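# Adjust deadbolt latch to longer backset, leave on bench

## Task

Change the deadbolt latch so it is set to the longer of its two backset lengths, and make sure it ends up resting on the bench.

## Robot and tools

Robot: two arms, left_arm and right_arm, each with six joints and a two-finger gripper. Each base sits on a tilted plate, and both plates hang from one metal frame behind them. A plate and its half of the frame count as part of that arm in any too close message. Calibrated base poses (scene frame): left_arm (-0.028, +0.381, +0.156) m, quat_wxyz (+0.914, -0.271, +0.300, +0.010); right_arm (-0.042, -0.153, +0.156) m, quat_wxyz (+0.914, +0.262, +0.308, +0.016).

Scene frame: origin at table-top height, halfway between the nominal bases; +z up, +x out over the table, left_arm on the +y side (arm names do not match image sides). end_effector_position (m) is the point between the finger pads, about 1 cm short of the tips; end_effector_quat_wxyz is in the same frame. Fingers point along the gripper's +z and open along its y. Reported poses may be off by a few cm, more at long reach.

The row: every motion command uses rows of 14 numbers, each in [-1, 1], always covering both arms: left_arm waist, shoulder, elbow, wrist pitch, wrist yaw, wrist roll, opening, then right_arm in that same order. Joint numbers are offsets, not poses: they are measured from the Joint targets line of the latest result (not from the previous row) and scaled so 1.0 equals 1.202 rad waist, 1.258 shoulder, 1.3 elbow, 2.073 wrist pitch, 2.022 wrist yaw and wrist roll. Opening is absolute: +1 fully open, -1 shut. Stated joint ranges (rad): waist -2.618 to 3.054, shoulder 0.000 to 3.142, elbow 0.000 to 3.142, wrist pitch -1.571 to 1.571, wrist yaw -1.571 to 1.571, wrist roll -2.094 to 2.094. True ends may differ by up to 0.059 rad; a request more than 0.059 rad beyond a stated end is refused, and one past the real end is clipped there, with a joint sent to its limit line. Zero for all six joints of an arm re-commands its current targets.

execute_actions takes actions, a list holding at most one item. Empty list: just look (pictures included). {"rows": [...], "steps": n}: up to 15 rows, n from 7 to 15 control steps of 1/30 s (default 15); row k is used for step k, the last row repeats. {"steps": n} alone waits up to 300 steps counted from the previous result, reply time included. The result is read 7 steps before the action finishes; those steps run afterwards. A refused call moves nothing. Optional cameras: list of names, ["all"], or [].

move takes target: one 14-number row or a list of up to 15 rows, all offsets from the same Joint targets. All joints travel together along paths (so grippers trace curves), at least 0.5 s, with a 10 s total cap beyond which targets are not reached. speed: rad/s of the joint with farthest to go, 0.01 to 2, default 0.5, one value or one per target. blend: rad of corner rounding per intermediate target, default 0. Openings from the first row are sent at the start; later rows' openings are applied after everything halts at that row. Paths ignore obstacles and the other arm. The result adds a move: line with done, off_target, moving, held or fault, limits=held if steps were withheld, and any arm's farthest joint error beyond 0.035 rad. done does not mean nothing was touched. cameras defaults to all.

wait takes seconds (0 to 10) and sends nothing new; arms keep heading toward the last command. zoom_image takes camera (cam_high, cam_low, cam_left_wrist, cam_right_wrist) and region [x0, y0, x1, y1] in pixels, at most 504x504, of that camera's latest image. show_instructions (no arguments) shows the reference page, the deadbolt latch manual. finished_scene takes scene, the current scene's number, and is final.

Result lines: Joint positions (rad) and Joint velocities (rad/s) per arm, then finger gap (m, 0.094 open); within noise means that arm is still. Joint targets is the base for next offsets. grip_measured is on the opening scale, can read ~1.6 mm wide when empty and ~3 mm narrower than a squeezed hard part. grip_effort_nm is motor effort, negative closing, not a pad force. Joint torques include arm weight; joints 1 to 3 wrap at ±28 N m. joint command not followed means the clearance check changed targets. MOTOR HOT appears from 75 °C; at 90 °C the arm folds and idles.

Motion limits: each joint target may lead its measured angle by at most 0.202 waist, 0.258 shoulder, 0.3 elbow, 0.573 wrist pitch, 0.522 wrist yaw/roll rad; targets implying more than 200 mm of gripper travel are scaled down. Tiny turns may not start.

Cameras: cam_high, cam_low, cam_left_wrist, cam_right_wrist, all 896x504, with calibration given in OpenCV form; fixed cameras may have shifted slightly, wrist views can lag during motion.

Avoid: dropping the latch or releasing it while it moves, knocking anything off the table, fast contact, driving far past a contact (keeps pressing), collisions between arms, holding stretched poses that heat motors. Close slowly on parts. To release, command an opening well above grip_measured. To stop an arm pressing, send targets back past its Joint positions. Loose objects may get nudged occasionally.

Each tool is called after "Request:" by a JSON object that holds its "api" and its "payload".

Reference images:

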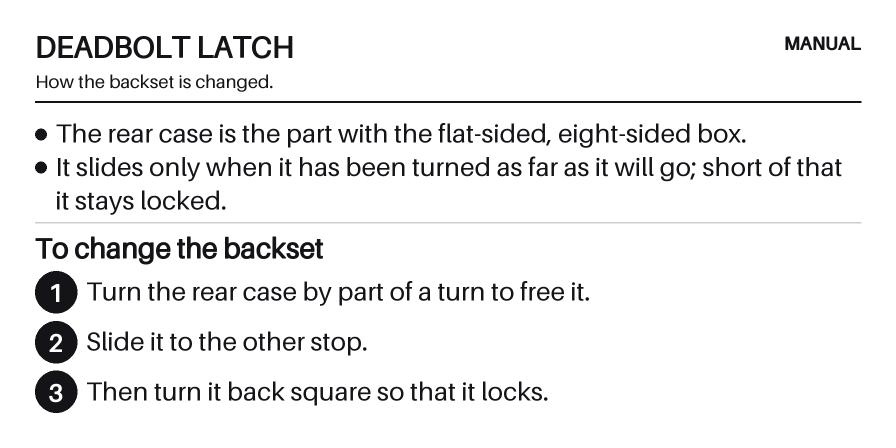

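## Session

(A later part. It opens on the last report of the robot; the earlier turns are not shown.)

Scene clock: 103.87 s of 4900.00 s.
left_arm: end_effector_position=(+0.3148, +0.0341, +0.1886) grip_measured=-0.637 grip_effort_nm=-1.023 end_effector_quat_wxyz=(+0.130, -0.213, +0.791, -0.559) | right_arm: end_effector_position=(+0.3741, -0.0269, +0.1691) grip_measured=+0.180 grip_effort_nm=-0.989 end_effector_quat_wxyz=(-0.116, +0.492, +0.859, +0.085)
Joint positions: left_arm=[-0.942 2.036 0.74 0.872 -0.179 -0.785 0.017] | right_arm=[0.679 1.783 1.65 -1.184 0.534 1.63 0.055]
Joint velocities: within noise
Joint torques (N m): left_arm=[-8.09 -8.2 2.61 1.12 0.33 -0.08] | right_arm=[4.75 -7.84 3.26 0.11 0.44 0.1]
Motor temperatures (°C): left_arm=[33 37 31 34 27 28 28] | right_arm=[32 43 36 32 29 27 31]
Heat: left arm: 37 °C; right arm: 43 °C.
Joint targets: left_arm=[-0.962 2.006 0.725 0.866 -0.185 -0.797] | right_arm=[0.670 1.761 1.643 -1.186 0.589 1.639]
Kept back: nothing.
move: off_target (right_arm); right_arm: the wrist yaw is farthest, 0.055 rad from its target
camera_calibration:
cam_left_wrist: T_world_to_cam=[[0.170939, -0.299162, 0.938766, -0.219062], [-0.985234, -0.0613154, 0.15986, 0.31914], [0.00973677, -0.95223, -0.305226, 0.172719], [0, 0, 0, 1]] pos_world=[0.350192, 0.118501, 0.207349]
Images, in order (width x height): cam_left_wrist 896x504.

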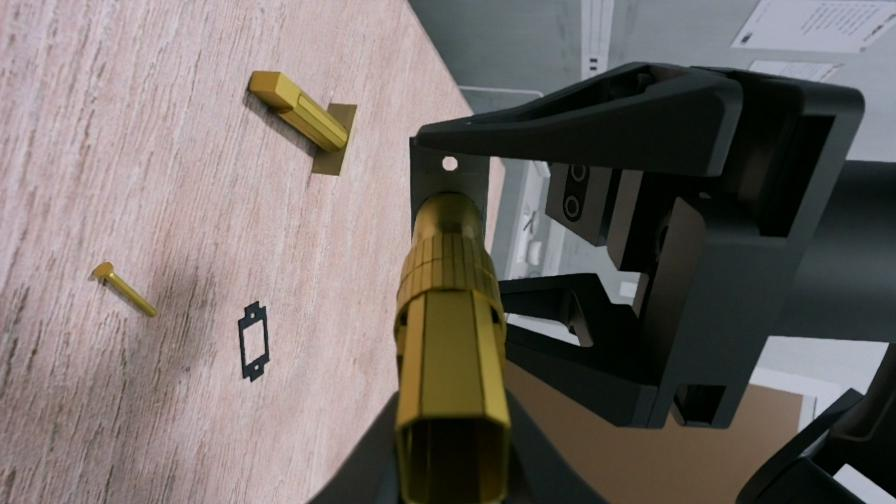

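Request:
{"api": "move", "payload": {"target": [0,0,0,0,0,-0.03,-0.9, 0,0,0,0,0,0,0.0], "speed": 0.2, "cameras": ["cam_left_wrist","cam_right_wrist"]}}

Scene clock: 104.93 s of 4900.00 s.
left_arm: end_effector_position=(+0.3151, +0.0341, +0.1888) grip_measured=-0.637 grip_effort_nm=-1.023 end_effector_quat_wxyz=(+0.119, -0.230, +0.786, -0.562) | right_arm: end_effector_position=(+0.3740, -0.0270, +0.1690) grip_measured=+0.180 grip_effort_nm=-0.984 end_effector_quat_wxyz=(-0.117, +0.493, +0.858, +0.085)
Joint positions: left_arm=[-0.942 2.036 0.74 0.873 -0.179 -0.828 0.017] | right_arm=[0.678 1.783 1.65 -1.184 0.533 1.633 0.055]
Joint velocities: within noise
Joint torques (N m): left_arm=[-8.05 -8.2 2.47 1.12 0.32 -0.35] | right_arm=[4.81 -7.86 3.25 0.11 0.45 0.06]
Motor temperatures (°C): left_arm=[33 37 31 33 27 28 28] | right_arm=[31 43 36 32 29 27 31]
Heat: left arm: 37 °C; right arm: 43 °C.
Joint targets: left_arm=[-0.962 2.006 0.725 0.866 -0.185 -0.857] | right_arm=[0.670 1.761 1.643 -1.186 0.589 1.639]
Kept back: nothing.
move: off_target (right_arm); right_arm: the wrist yaw is farthest, 0.056 rad from its target
camera_calibration:
cam_left_wrist: T_world_to_cam=[[0.207805, -0.277775, 0.937901, -0.231504], [-0.978065, -0.0731056, 0.195052, 0.310881], [0.0143852, -0.95786, -0.286874, 0.168101], [0, 0, 0, 1]] pos_world=[0.349751, 0.119439, 0.204713]
cam_right_wrist: T_world_to_cam=[[-0.871385, -0.489274, -0.0360488, 0.321202], [-0.386027, 0.638446, 0.66586, 0.087499], [-0.302773, 0.594136, -0.745205, 0.343657], [0, 0, 0, 1]] pos_world=[0.417718, -0.102886, 0.209412]
Images, in order (width x height): cam_left_wrist 896x504, cam_right_wrist 896x504.

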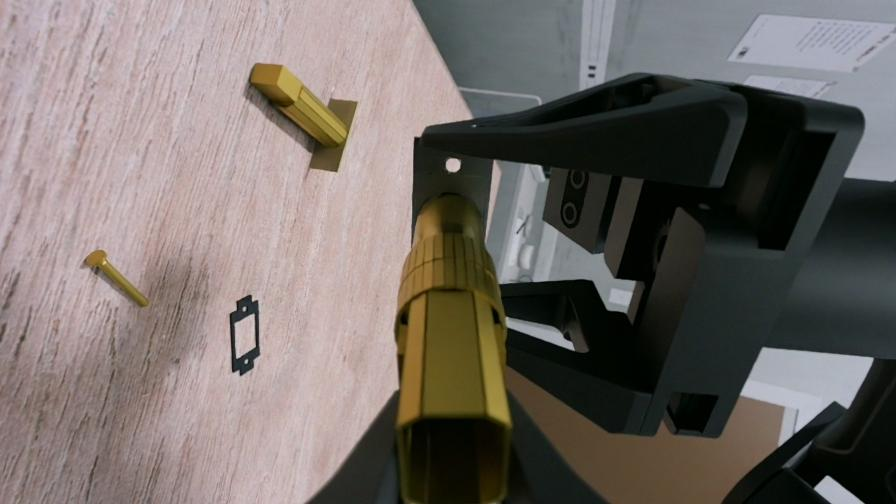

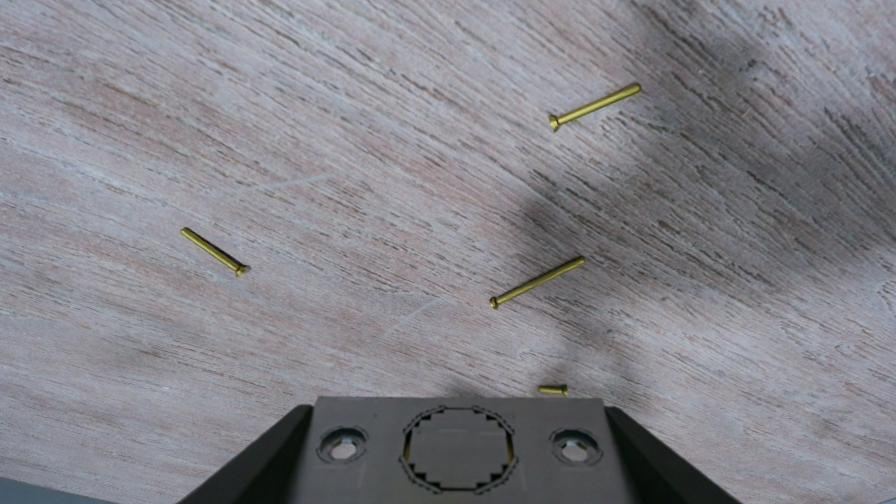

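Request:
{"api": "move", "payload": {"target": [[0,0,0,0,0,0.018,-0.9, 0,0,0,0,-0.017,0,0.0],[0,0,0,0,0,0.018,-0.5, 0,0,0,0,-0.017,0,0.0],[0,0,0,0,0,0.018,0.0, 0,0,0,0,-0.017,0,0.0]], "speed": 0.1, "cameras": ["cam_left_wrist","cam_right_wrist"]}}

Scene clock: 108.30 s of 4900.00 s.
left_arm: end_effector_position=(+0.3115, +0.0359, +0.1843) grip_measured=-0.002 grip_effort_nm=0.110 end_effector_quat_wxyz=(+0.119, -0.227, +0.792, -0.554) | right_arm: end_effector_position=(+0.3768, -0.0332, +0.1643) grip_measured=+0.180 grip_effort_nm=-0.984 end_effector_quat_wxyz=(-0.110, +0.499, +0.856, +0.077)
Joint positions: left_arm=[-0.942 2.036 0.73 0.869 -0.191 -0.822 0.047] | right_arm=[0.663 1.783 1.65 -1.184 0.548 1.634 0.055]
Joint velocities: within noise
Joint torques (N m): left_arm=[-8.03 -8.16 3.4 1.12 0.44 0.02] | right_arm=[5.87 -7.94 3.25 0.1 -0.1 0.05]
Motor temperatures (°C): left_arm=[33 37 31 33 27 28 28] | right_arm=[32 43 36 32 28 27 31]
Heat: left arm: 37 °C; right arm: 43 °C.
Joint targets: left_arm=[-0.962 2.006 0.725 0.866 -0.185 -0.821] | right_arm=[0.670 1.761 1.643 -1.186 0.554 1.639]
Kept back: nothing.
move: done
camera_calibration:
cam_left_wrist: T_world_to_cam=[[0.208065, -0.296546, 0.932078, -0.224358], [-0.978072, -0.0720068, 0.195423, 0.308262], [0.00916404, -0.9523, -0.305025, 0.173294], [0, 0, 0, 1]] pos_world=[0.346595, 0.120693, 0.201736]
cam_right_wrist: T_world_to_cam=[[-0.877001, -0.479732, -0.0269563, 0.321401], [-0.379357, 0.656891, 0.6516, 0.0961363], [-0.294886, 0.58168, -0.758083, 0.343433], [0, 0, 0, 1]] pos_world=[0.419612, -0.108733, 0.206372]
Images, in order (width x height): cam_left_wrist 896x504, cam_right_wrist 896x504.

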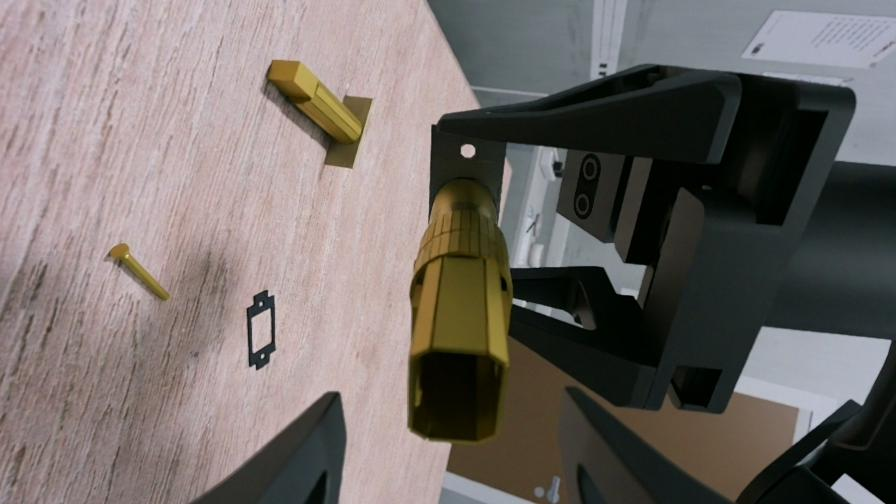

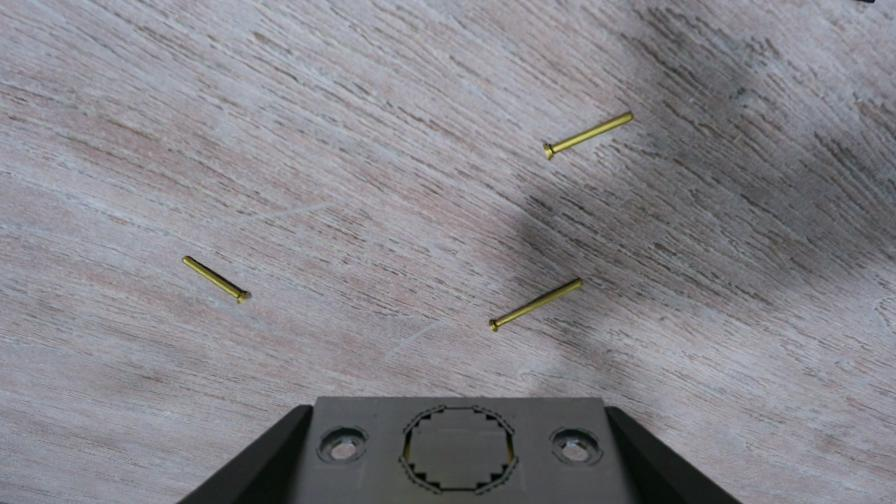

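Request:
{"api": "move", "payload": {"target": [-0.006,-0.172,-0.173,0.01,0,0,0.1, 0,0,0,0,0,0,0.0], "speed": 0.2, "cameras": ["cam_left_wrist","cam_high"]}}

Request:
{"api": "zoom_image", "payload": {"camera": "cam_high", "region": [380, 130, 520, 230]}}

Scene clock: 110.20 s of 4900.00 s.
left_arm: end_effector_position=(+0.2876, +0.0886, +0.1951) grip_measured=+0.098 grip_effort_nm=0.110 end_effector_quat_wxyz=(+0.120, -0.227, +0.791, -0.556) | right_arm: end_effector_position=(+0.3768, -0.0332, +0.1642) grip_measured=+0.180 grip_effort_nm=-0.989 end_effector_quat_wxyz=(-0.110, +0.499, +0.856, +0.077)
Joint positions: left_arm=[-0.944 1.813 0.506 0.874 -0.191 -0.822 0.052] | right_arm=[0.663 1.783 1.65 -1.184 0.548 1.634 0.055]
Joint velocities: within noise
Joint torques (N m): left_arm=[-7.2 -6.22 3.3 1.28 0.42 -0.01] | right_arm=[5.89 -7.94 3.23 0.1 -0.1 0.06]
Motor temperatures (°C): left_arm=[33 37 31 34 27 28 28] | right_arm=[32 43 36 32 28 27 31]
Heat: left arm: 37 °C; right arm: 43 °C.
Joint targets: left_arm=[-0.969 1.789 0.500 0.887 -0.185 -0.821] | right_arm=[0.670 1.761 1.643 -1.186 0.555 1.639]
Kept back: nothing.
move: done
camera_calibration:
cam_left_wrist: T_world_to_cam=[[0.206279, -0.294131, 0.933239, -0.213741], [-0.978437, -0.0721887, 0.193518, 0.287068], [0.0104498, -0.953035, -0.30268, 0.226202], [0, 0, 0, 1]] pos_world=[0.322605, 0.173433, 0.212386]
Images, in order (width x height): cam_high 896x504, cam_left_wrist 896x504.

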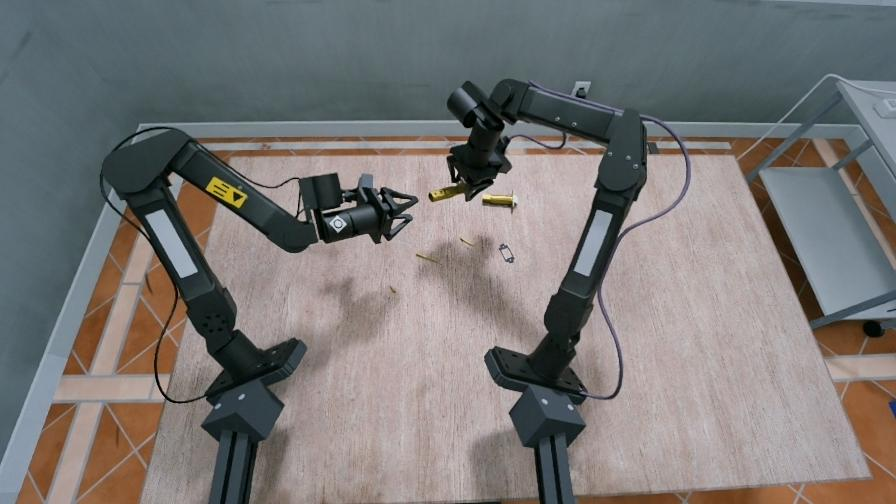

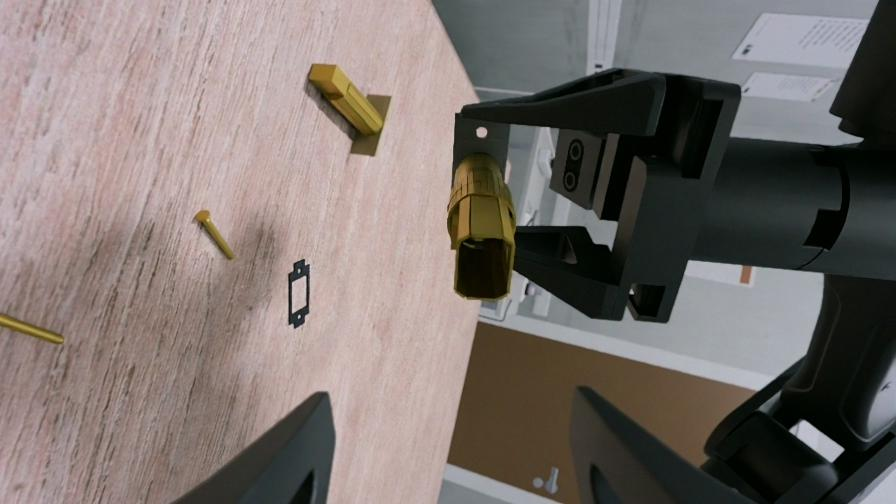

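Scaled by 3.600 from the camera's 896x504 image, which has a finer 1280x720 frame.

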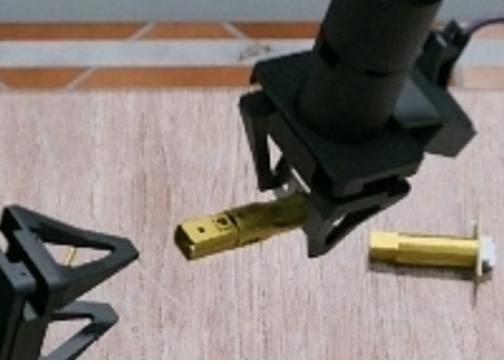

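Request:
{"api": "move", "payload": {"target": [[-0.08,-0.309,-0.077,-0.09,-0.064,0,0.1, 0,0,0,0,0,0,0.0],[-0.08,-0.309,-0.077,-0.09,-0.064,0,0.1, 0.073,0.304,0.159,0.011,0.141,-0.222,0.0]], "speed": [0.5,0.3], "blend": [0.05,0]}}

Request:
{"api": "zoom_image", "payload": {"camera": "cam_low", "region": [370, 180, 510, 280]}}

Request:
{"api": "zoom_image", "payload": {"camera": "cam_left_wrist", "region": [200, 100, 700, 500]}}

Scene clock: 114.47 s of 4900.00 s.
left_arm: end_effector_position=(+0.3005, +0.1501, +0.2599) grip_measured=+0.098 grip_effort_nm=0.105 end_effector_quat_wxyz=(+0.175, -0.254, +0.761, -0.570) | right_arm: end_effector_position=(+0.3890, +0.0240, +0.1114) grip_measured=+0.180 grip_effort_nm=-0.989 end_effector_quat_wxyz=(-0.009, +0.231, +0.973, -0.012)
Joint positions: left_arm=[-1.044 1.415 0.406 0.705 -0.321 -0.822 0.052] | right_arm=[0.725 2.136 1.826 -1.171 0.824 1.202 0.055]
Joint velocities: within noise
Joint torques (N m): left_arm=[-5.22 -3.3 4.21 1.12 0.44 0.01] | right_arm=[9.58 -6.82 5.7 0.08 0.17 -0.12]
Motor temperatures (°C): left_arm=[33 36 31 34 27 28 28] | right_arm=[32 43 37 32 28 27 31]
Heat: left arm: 36 °C; right arm: 43 °C.
Joint targets: left_arm=[-1.065 1.401 0.400 0.700 -0.315 -0.821] | right_arm=[0.758 2.143 1.850 -1.163 0.840 1.190]
Kept back: nothing.
move: done
camera_calibration:
cam_left_wrist: T_world_to_cam=[[0.169045, -0.237498, 0.956566, -0.262175], [-0.975693, -0.177646, 0.128319, 0.323518], [0.139454, -0.955006, -0.261755, 0.255237], [0, 0, 0, 1]] pos_world=[0.32438, 0.238959, 0.276084]
cam_right_wrist: T_world_to_cam=[[-0.458606, -0.888422, 0.0196499, 0.200016], [-0.795144, 0.420128, 0.437308, 0.288925], [-0.39677, 0.184928, -0.899097, 0.338597], [0, 0, 0, 1]] pos_world=[0.455811, -0.00630288, 0.174152]

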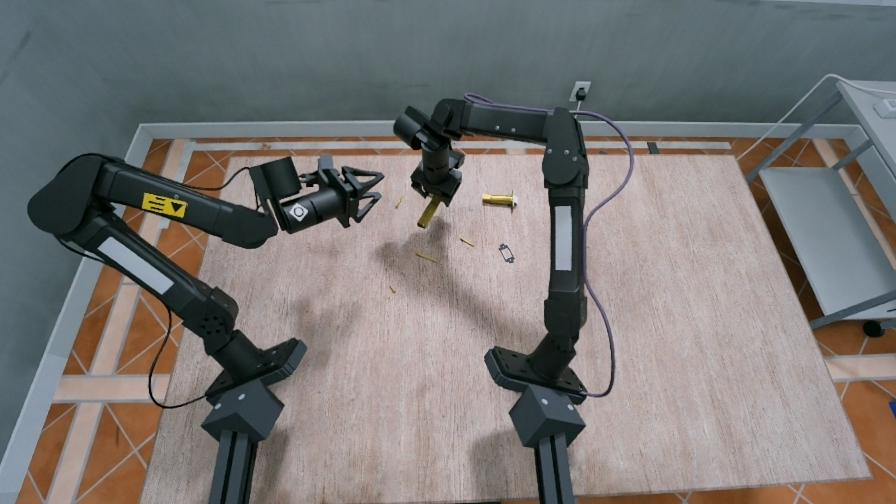

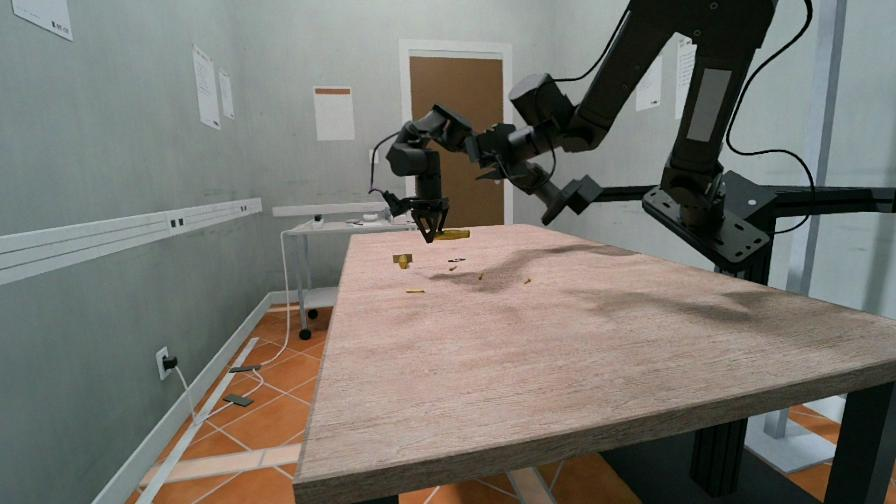

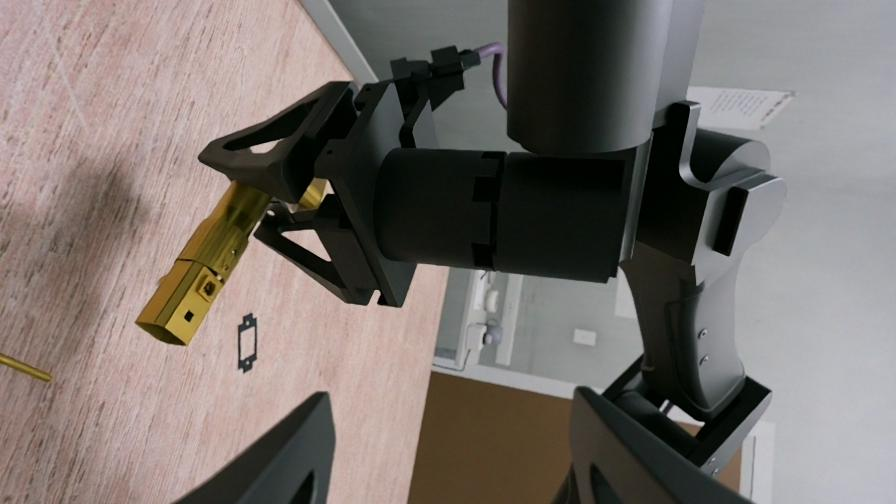

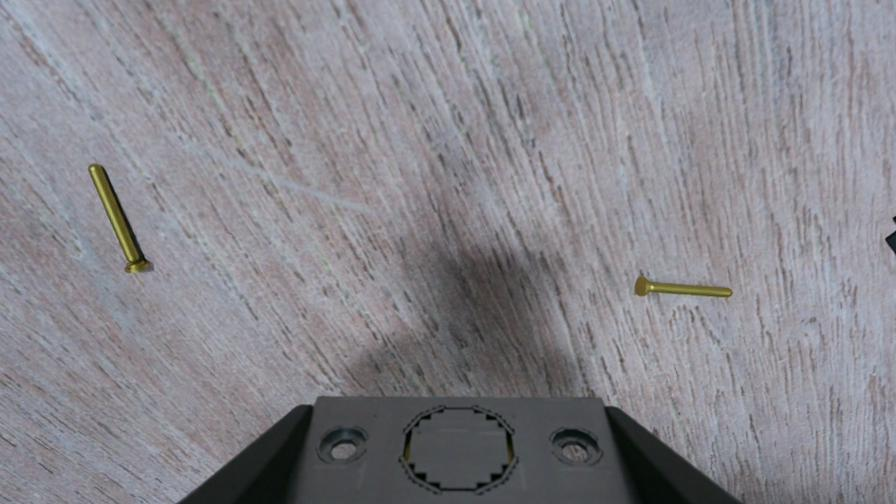

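Scaled by 3.600 from the camera's 896x504 image, which has a finer 1280x720 frame.

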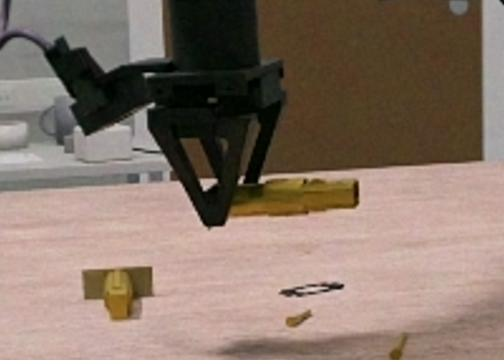

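Scaled by 1.008 from the camera's 896x504 image, which has a finer 1280x720 frame.

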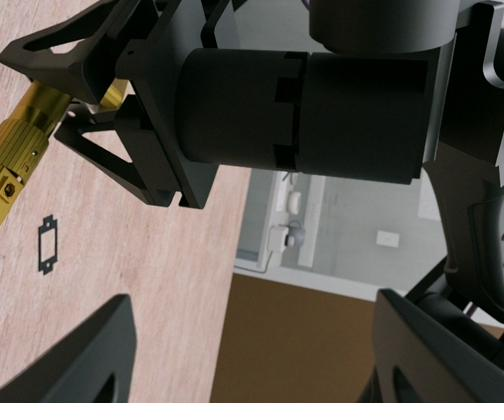

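Request:
{"api": "move", "payload": {"target": [0,0,0,0,0,0,0.1, -0.124,0.036,-0.171,0.212,0.002,-0.114,0.0], "speed": 0.3, "cameras": ["cam_low","cam_right_wrist"]}}

Request:
{"api": "zoom_image", "payload": {"camera": "cam_low", "region": [380, 220, 500, 300]}}

Scene clock: 117.97 s of 4900.00 s.
left_arm: end_effector_position=(+0.3004, +0.1501, +0.2599) grip_measured=+0.098 grip_effort_nm=0.110 end_effector_quat_wxyz=(+0.175, -0.254, +0.762, -0.570) | right_arm: end_effector_position=(+0.3944, +0.0317, +0.0300) grip_measured=+0.180 grip_effort_nm=-0.984 end_effector_quat_wxyz=(+0.017, +0.233, +0.972, -0.003)
Joint positions: left_arm=[-1.044 1.415 0.406 0.705 -0.321 -0.822 0.052] | right_arm=[0.598 2.178 1.637 -0.736 0.828 0.971 0.055]
Joint velocities: within noise
Joint torques (N m): left_arm=[-5.16 -3.19 4.19 1.16 0.45 0] | right_arm=[7.79 -7.05 2.58 0.2 0.18 -0.12]
Motor temperatures (°C): left_arm=[33 36 31 34 27 28 28] | right_arm=[33 43 36 32 28 27 32]
Heat: left arm: 36 °C; right arm: 43 °C.
Joint targets: left_arm=[-1.065 1.401 0.400 0.700 -0.314 -0.821] | right_arm=[0.609 2.189 1.627 -0.724 0.844 0.960]
Kept back: nothing.
move: done
camera_calibration:
cam_right_wrist: T_world_to_cam=[[-0.461447, -0.887114, -0.00976764, 0.212867], [-0.816713, 0.420475, 0.395197, 0.335374], [-0.346478, 0.19034, -0.918545, 0.246703], [0, 0, 0, 1]] pos_world=[0.457608, 0.000863623, 0.0961484]
Images, in order (width x height): cam_low 896x504, cam_right_wrist 896x504.

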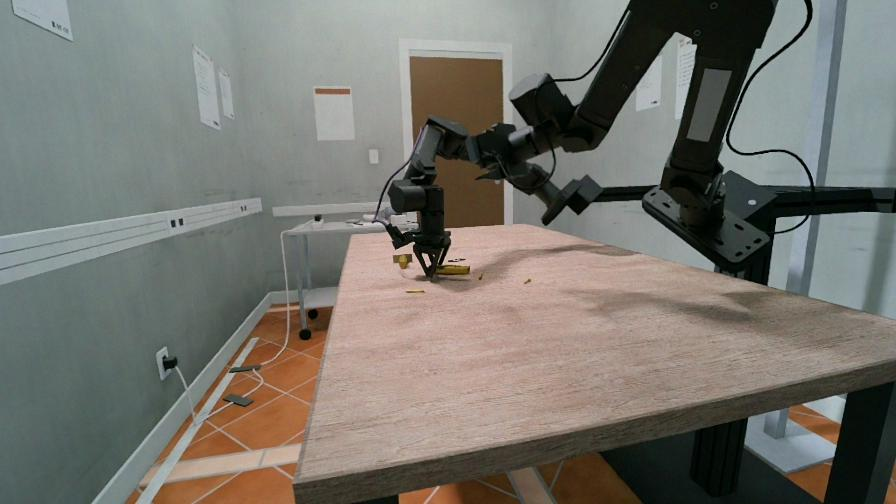

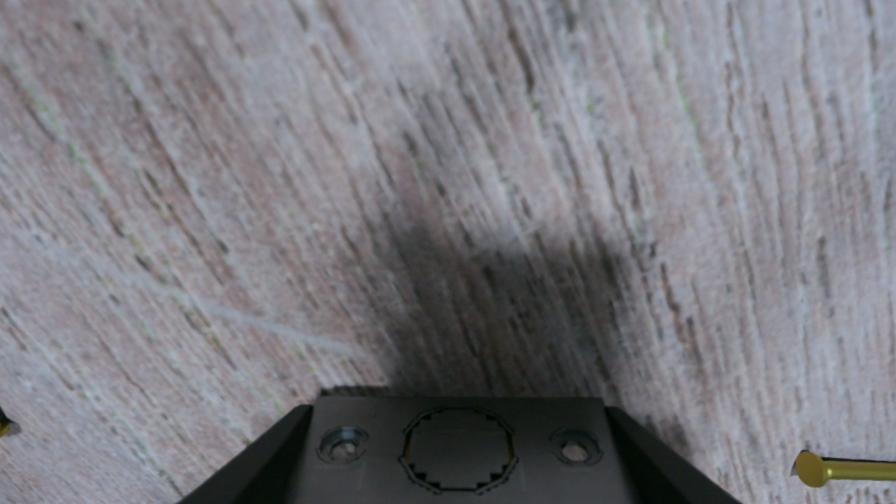

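Scaled by 4.200 from the camera's 896x504 image, which has a finer 1280x720 frame.

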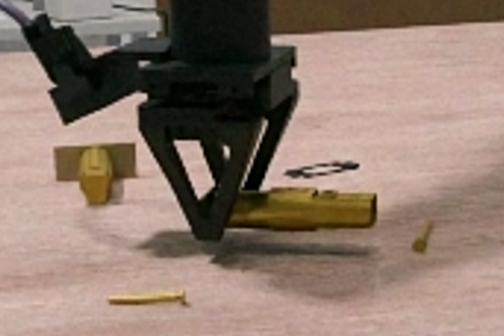

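Request:
{"api": "move", "payload": {"target": [0,0,0,0,0,0,0.1, -0.0205,0.0125,-0.0115,0.027,-0.003,-0.0165,0.0], "speed": 0.08, "cameras": ["cam_low","cam_right_wrist"]}}

Request:
{"api": "zoom_image", "payload": {"camera": "cam_low", "region": [380, 220, 500, 300]}}

Scene clock: 119.37 s of 4900.00 s.
left_arm: end_effector_position=(+0.3004, +0.1501, +0.2597) grip_measured=+0.098 grip_effort_nm=0.105 end_effector_quat_wxyz=(+0.175, -0.254, +0.762, -0.570) | right_arm: end_effector_position=(+0.3977, +0.0317, +0.0203) grip_measured=+0.180 grip_effort_nm=-0.989 end_effector_quat_wxyz=(+0.022, +0.234, +0.972, -0.002)
Joint positions: left_arm=[-1.044 1.415 0.406 0.705 -0.321 -0.822 0.052] | right_arm=[0.581 2.188 1.626 -0.682 0.828 0.938 0.055]
Joint velocities: within noise
Joint torques (N m): left_arm=[-5.2 -3.12 4.22 1.15 0.44 0.02] | right_arm=[7.27 -6.69 2.22 0.25 0.11 -0.12]
Motor temperatures (°C): left_arm=[33 36 31 34 27 28 28] | right_arm=[33 43 36 32 28 27 32]
Heat: left arm: 36 °C; right arm: 43 °C.
Joint targets: left_arm=[-1.065 1.401 0.400 0.700 -0.315 -0.821] | right_arm=[0.584 2.205 1.613 -0.668 0.837 0.926]
Kept back: nothing.
move: done
camera_calibration:
cam_right_wrist: T_world_to_cam=[[-0.462952, -0.886253, -0.0151982, 0.214943], [-0.820405, 0.421938, 0.385881, 0.343499], [-0.335576, 0.191113, -0.922423, 0.23466], [0, 0, 0, 1]] pos_world=[0.460063, 0.000711667, 0.0871723]
Images, in order (width x height): cam_low 896x504, cam_right_wrist 896x504.

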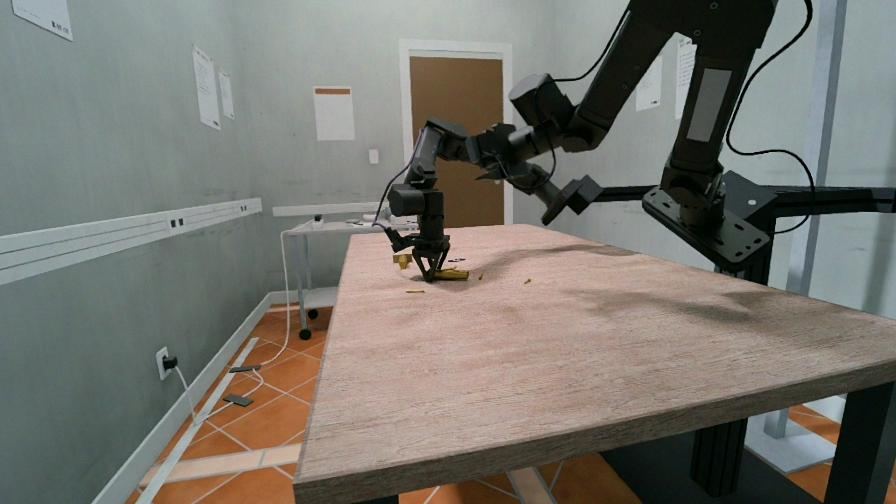

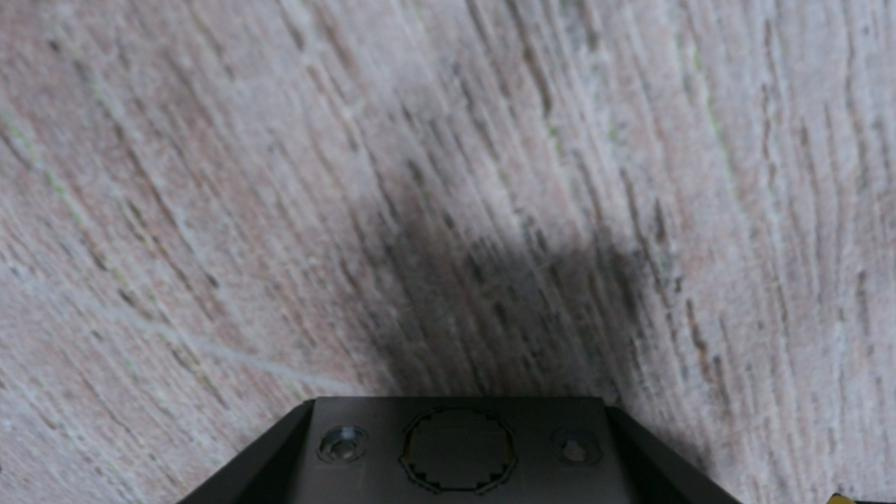

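Scaled by 4.200 from the camera's 896x504 image, which has a finer 1280x720 frame.

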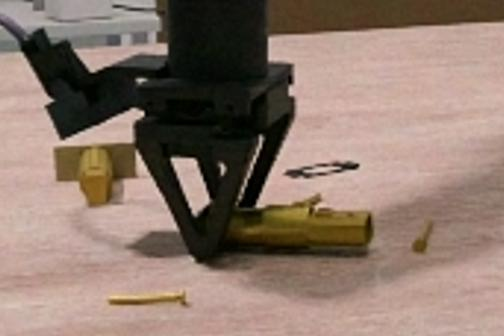

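Request:
{"api": "move", "payload": {"target": [0,0,0,0,0,0,0.1, -0.010,0.0065,-0.006,0.0135,-0.0015,-0.008,0.0], "speed": 0.05, "cameras": ["cam_low","cam_right_wrist"]}}

Request:
{"api": "zoom_image", "payload": {"camera": "cam_low", "region": [380, 220, 500, 300]}}

Scene clock: 120.53 s of 4900.00 s.
left_arm: end_effector_position=(+0.3004, +0.1501, +0.2597) grip_measured=+0.098 grip_effort_nm=0.110 end_effector_quat_wxyz=(+0.175, -0.254, +0.762, -0.570) | right_arm: end_effector_position=(+0.4004, +0.0330, +0.0192) grip_measured=+0.180 grip_effort_nm=-0.984 end_effector_quat_wxyz=(+0.027, +0.234, +0.972, +0.002)
Joint positions: left_arm=[-1.044 1.415 0.406 0.705 -0.321 -0.822 0.052] | right_arm=[0.579 2.188 1.621 -0.657 0.828 0.923 0.055]
Joint velocities: within noise
Joint torques (N m): left_arm=[-5.22 -3.22 4.25 1.14 0.43 -0.01] | right_arm=[6.53 -6.06 1.94 0.31 0.09 -0.11]
Motor temperatures (°C): left_arm=[33 36 31 34 27 28 28] | right_arm=[33 43 36 32 28 27 32]
Heat: left arm: 36 °C; right arm: 43 °C.
Joint targets: left_arm=[-1.065 1.401 0.400 0.700 -0.315 -0.821] | right_arm=[0.572 2.213 1.605 -0.640 0.834 0.910]
Kept back: nothing.
move: done
camera_calibration:
cam_right_wrist: T_world_to_cam=[[-0.462806, -0.886112, -0.0248072, 0.217416], [-0.82471, 0.420137, 0.3786, 0.347509], [-0.32506, 0.195677, -0.925228, 0.229975], [0, 0, 0, 1]] pos_world=[0.461971, 0.00165254, 0.0866058]
Images, in order (width x height): cam_low 896x504, cam_right_wrist 896x504.

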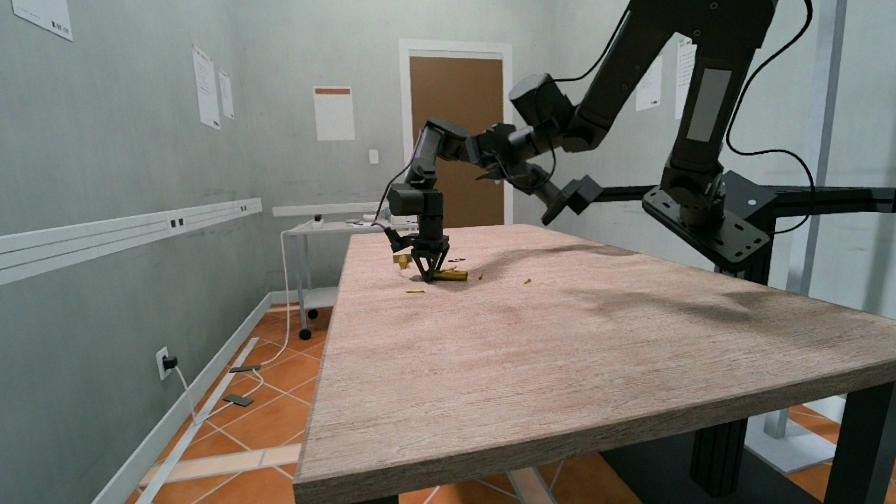

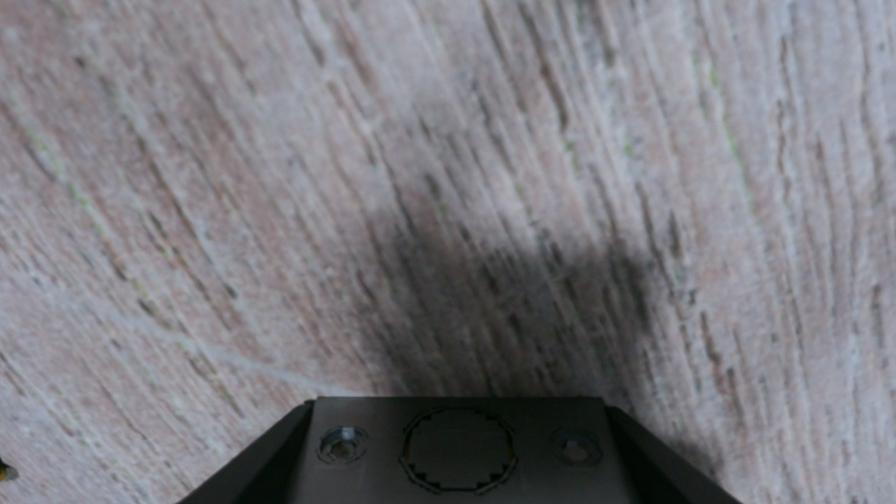

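Scaled by 4.200 from the camera's 896x504 image, which has a finer 1280x720 frame.

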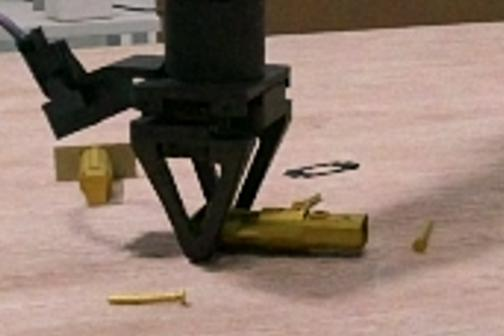

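Request:
{"api": "move", "payload": {"target": [[0,0,0,0,0,0,0.1, 0,0,0,0,0,0,0.22],[0,0,0,0,0,0,0.1, 0,0,0,0,0,0,0.27],[0,0,0,0,0,0,0.1, 0,0,0,0,0,0,0.8]], "speed": 0.3, "cameras": ["cam_low","cam_right_wrist"]}}

Request:
{"api": "zoom_image", "payload": {"camera": "cam_low", "region": [380, 220, 500, 300]}}

Scene clock: 123.33 s of 4900.00 s.
left_arm: end_effector_position=(+0.3004, +0.1501, +0.2597) grip_measured=+0.098 grip_effort_nm=0.105 end_effector_quat_wxyz=(+0.175, -0.254, +0.762, -0.570) | right_arm: end_effector_position=(+0.4014, +0.0331, +0.0175) grip_measured=+0.798 grip_effort_nm=0.154 end_effector_quat_wxyz=(+0.029, +0.237, +0.971, +0.002)
Joint positions: left_arm=[-1.044 1.415 0.406 0.705 -0.321 -0.822 0.052] | right_arm=[0.576 2.19 1.62 -0.647 0.828 0.921 0.084]
Joint velocities: within noise
Joint torques (N m): left_arm=[-5.15 -3.14 4.29 1.15 0.42 0.02] | right_arm=[6.75 -6.26 2 0.21 0.09 -0.12]
Motor temperatures (°C): left_arm=[33 36 31 34 27 28 28] | right_arm=[33 42 36 32 28 27 31]
Heat: left arm: 36 °C; right arm: 42 °C.
Joint targets: left_arm=[-1.065 1.401 0.400 0.700 -0.315 -0.821] | right_arm=[0.572 2.213 1.605 -0.640 0.834 0.910]
Kept back: nothing.
move: done
camera_calibration:
cam_right_wrist: T_world_to_cam=[[-0.468107, -0.883267, -0.0267477, 0.220001], [-0.823285, 0.424921, 0.376356, 0.348228], [-0.321058, 0.198196, -0.926089, 0.227057], [0, 0, 0, 1]] pos_world=[0.462573, 0.00134833, 0.0851014]
Images, in order (width x height): cam_low 896x504, cam_right_wrist 896x504.

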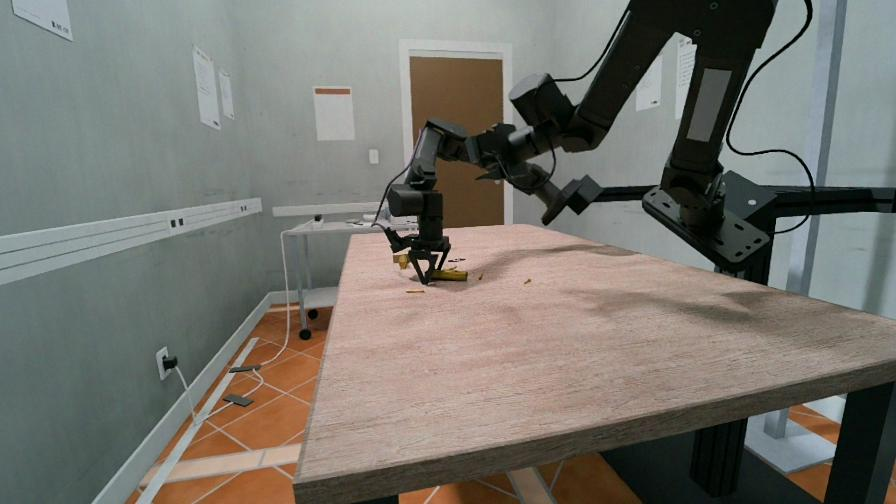

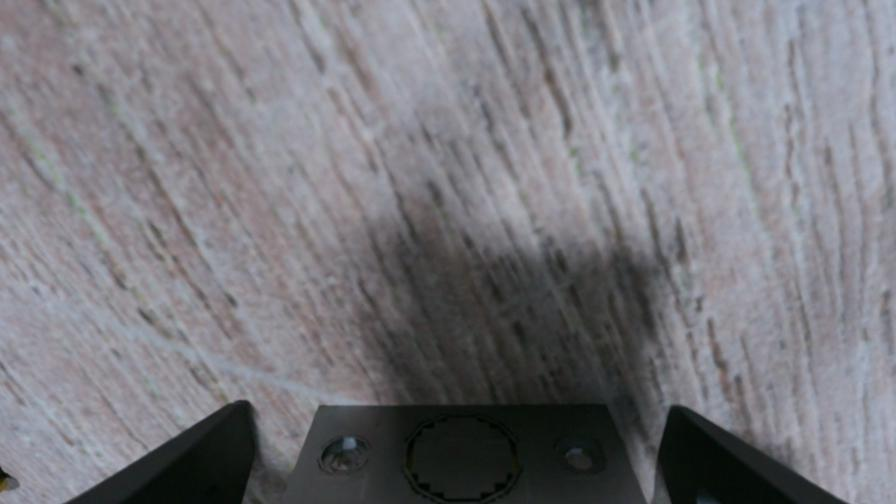

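Scaled by 4.200 from the camera's 896x504 image, which has a finer 1280x720 frame.

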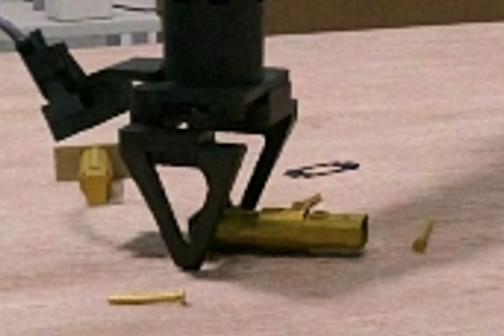

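Request:
{"api": "move", "payload": {"target": [0,0,0,0,0,0,0.1, 0.133,-0.056,0.188,-0.252,0.003,0.138,0.8], "speed": 0.4}}

Request:
{"api": "zoom_image", "payload": {"camera": "cam_right_wrist", "region": [340, 80, 560, 420]}}

Request:
{"api": "zoom_image", "payload": {"camera": "cam_low", "region": [380, 220, 500, 300]}}

Scene clock: 125.73 s of 4900.00 s.
left_arm: end_effector_position=(+0.3004, +0.1501, +0.2597) grip_measured=+0.098 grip_effort_nm=0.110 end_effector_quat_wxyz=(+0.175, -0.254, +0.762, -0.570) | right_arm: end_effector_position=(+0.3895, +0.0265, +0.0978) grip_measured=+0.798 grip_effort_nm=0.139 end_effector_quat_wxyz=(-0.011, +0.225, +0.974, -0.020)
Joint positions: left_arm=[-1.044 1.415 0.406 0.705 -0.321 -0.822 0.052] | right_arm=[0.705 2.166 1.831 -1.147 0.828 1.177 0.084]
Joint velocities: within noise
Joint torques (N m): left_arm=[-5.23 -3.15 4.14 1.15 0.44 -0.01] | right_arm=[9.17 -9.5 5.15 -0.17 0.13 0.12]
Motor temperatures (°C): left_arm=[33 35 31 34 27 28 28] | right_arm=[33 43 36 32 28 27 31]
Heat: left arm: 35 °C; right arm: 43 °C.
Joint targets: left_arm=[-1.065 1.401 0.400 0.700 -0.315 -0.821] | right_arm=[0.732 2.142 1.849 -1.162 0.841 1.189]
Kept back: nothing.
move: done
camera_calibration:
cam_left_wrist: T_world_to_cam=[[0.169284, -0.238249, 0.956337, -0.261896], [-0.975703, -0.177455, 0.128503, 0.323374], [0.139091, -0.954855, -0.262501, 0.255482], [0, 0, 0, 1]] pos_world=[0.324317, 0.238936, 0.275971]
cam_right_wrist: T_world_to_cam=[[-0.447268, -0.893714, 0.0350175, 0.196911], [-0.797105, 0.416066, 0.437621, 0.295047], [-0.405677, 0.167821, -0.898478, 0.329952], [0, 0, 0, 1]] pos_world=[0.457109, -0.00214996, 0.16044]

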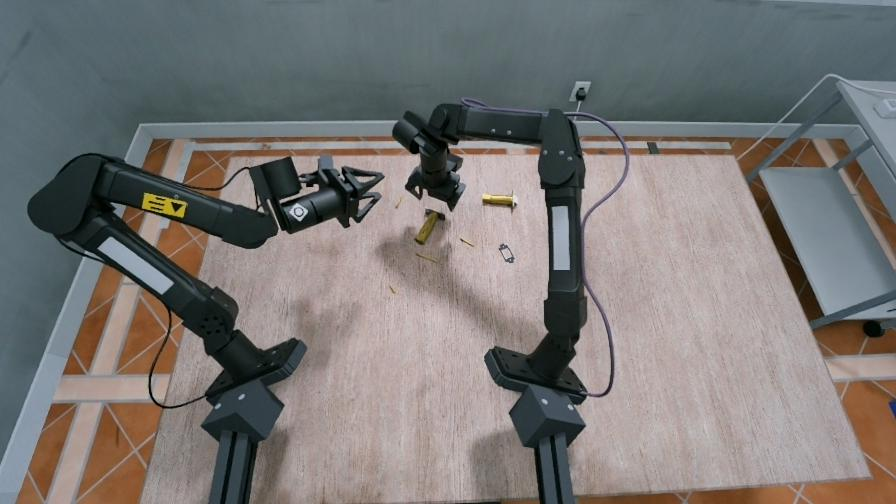

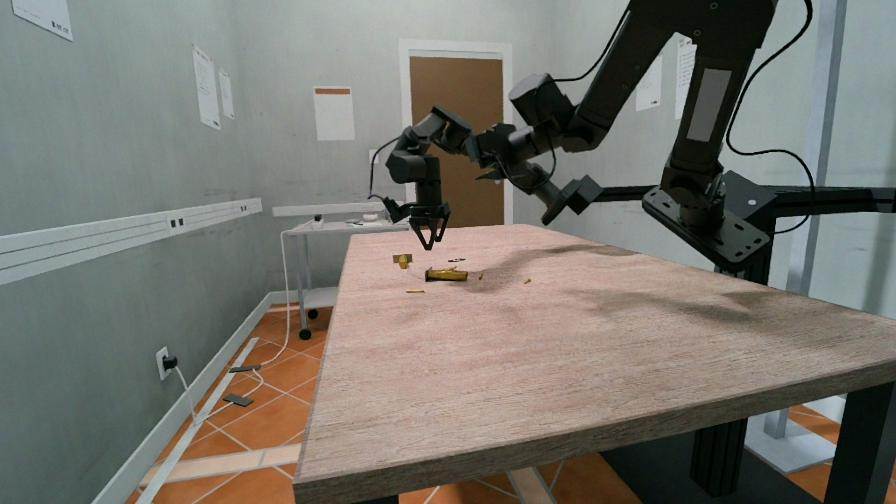

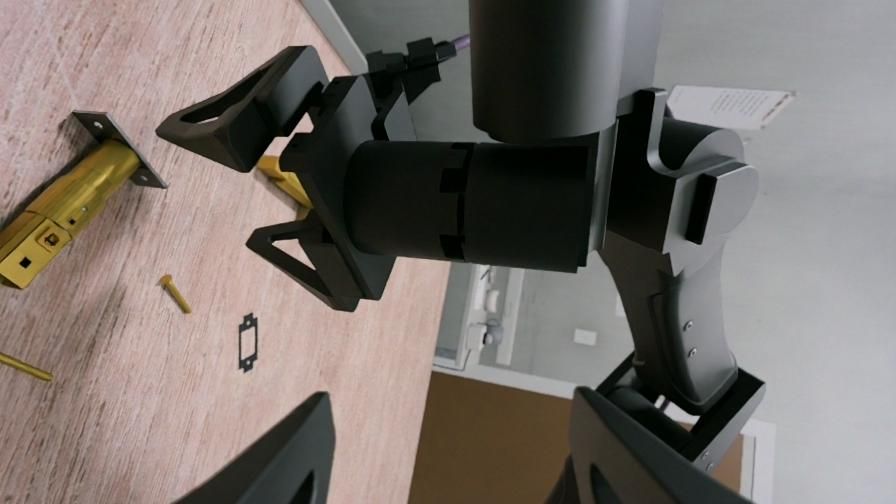

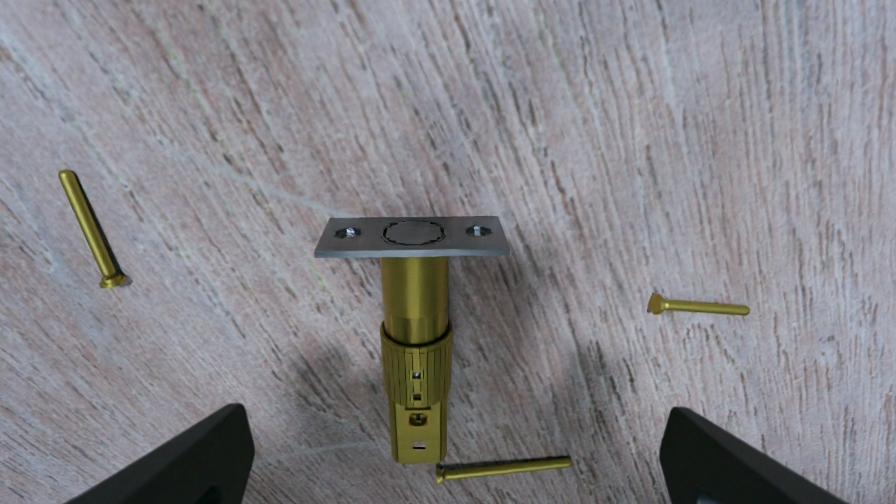

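Scaled by 1.482 from the camera's 896x504 image, which has a finer 1280x720 frame.

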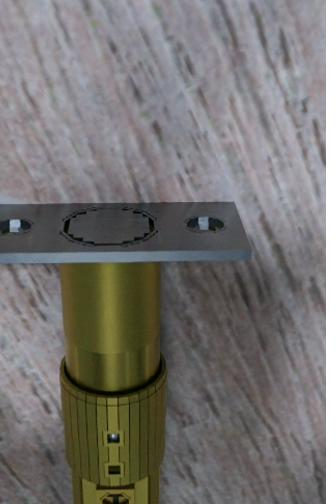

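Scaled by 4.200 from the camera's 896x504 image, which has a finer 1280x720 frame.

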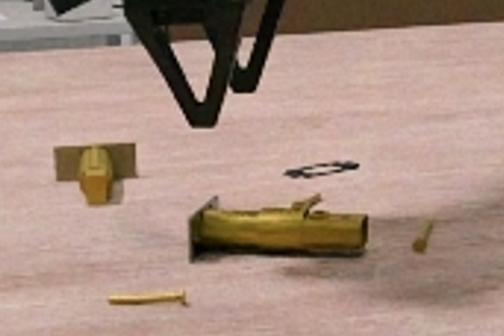

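Request:
{"api": "finished_scene", "payload": {"scene": 1}}

The scene is finished: the task was done.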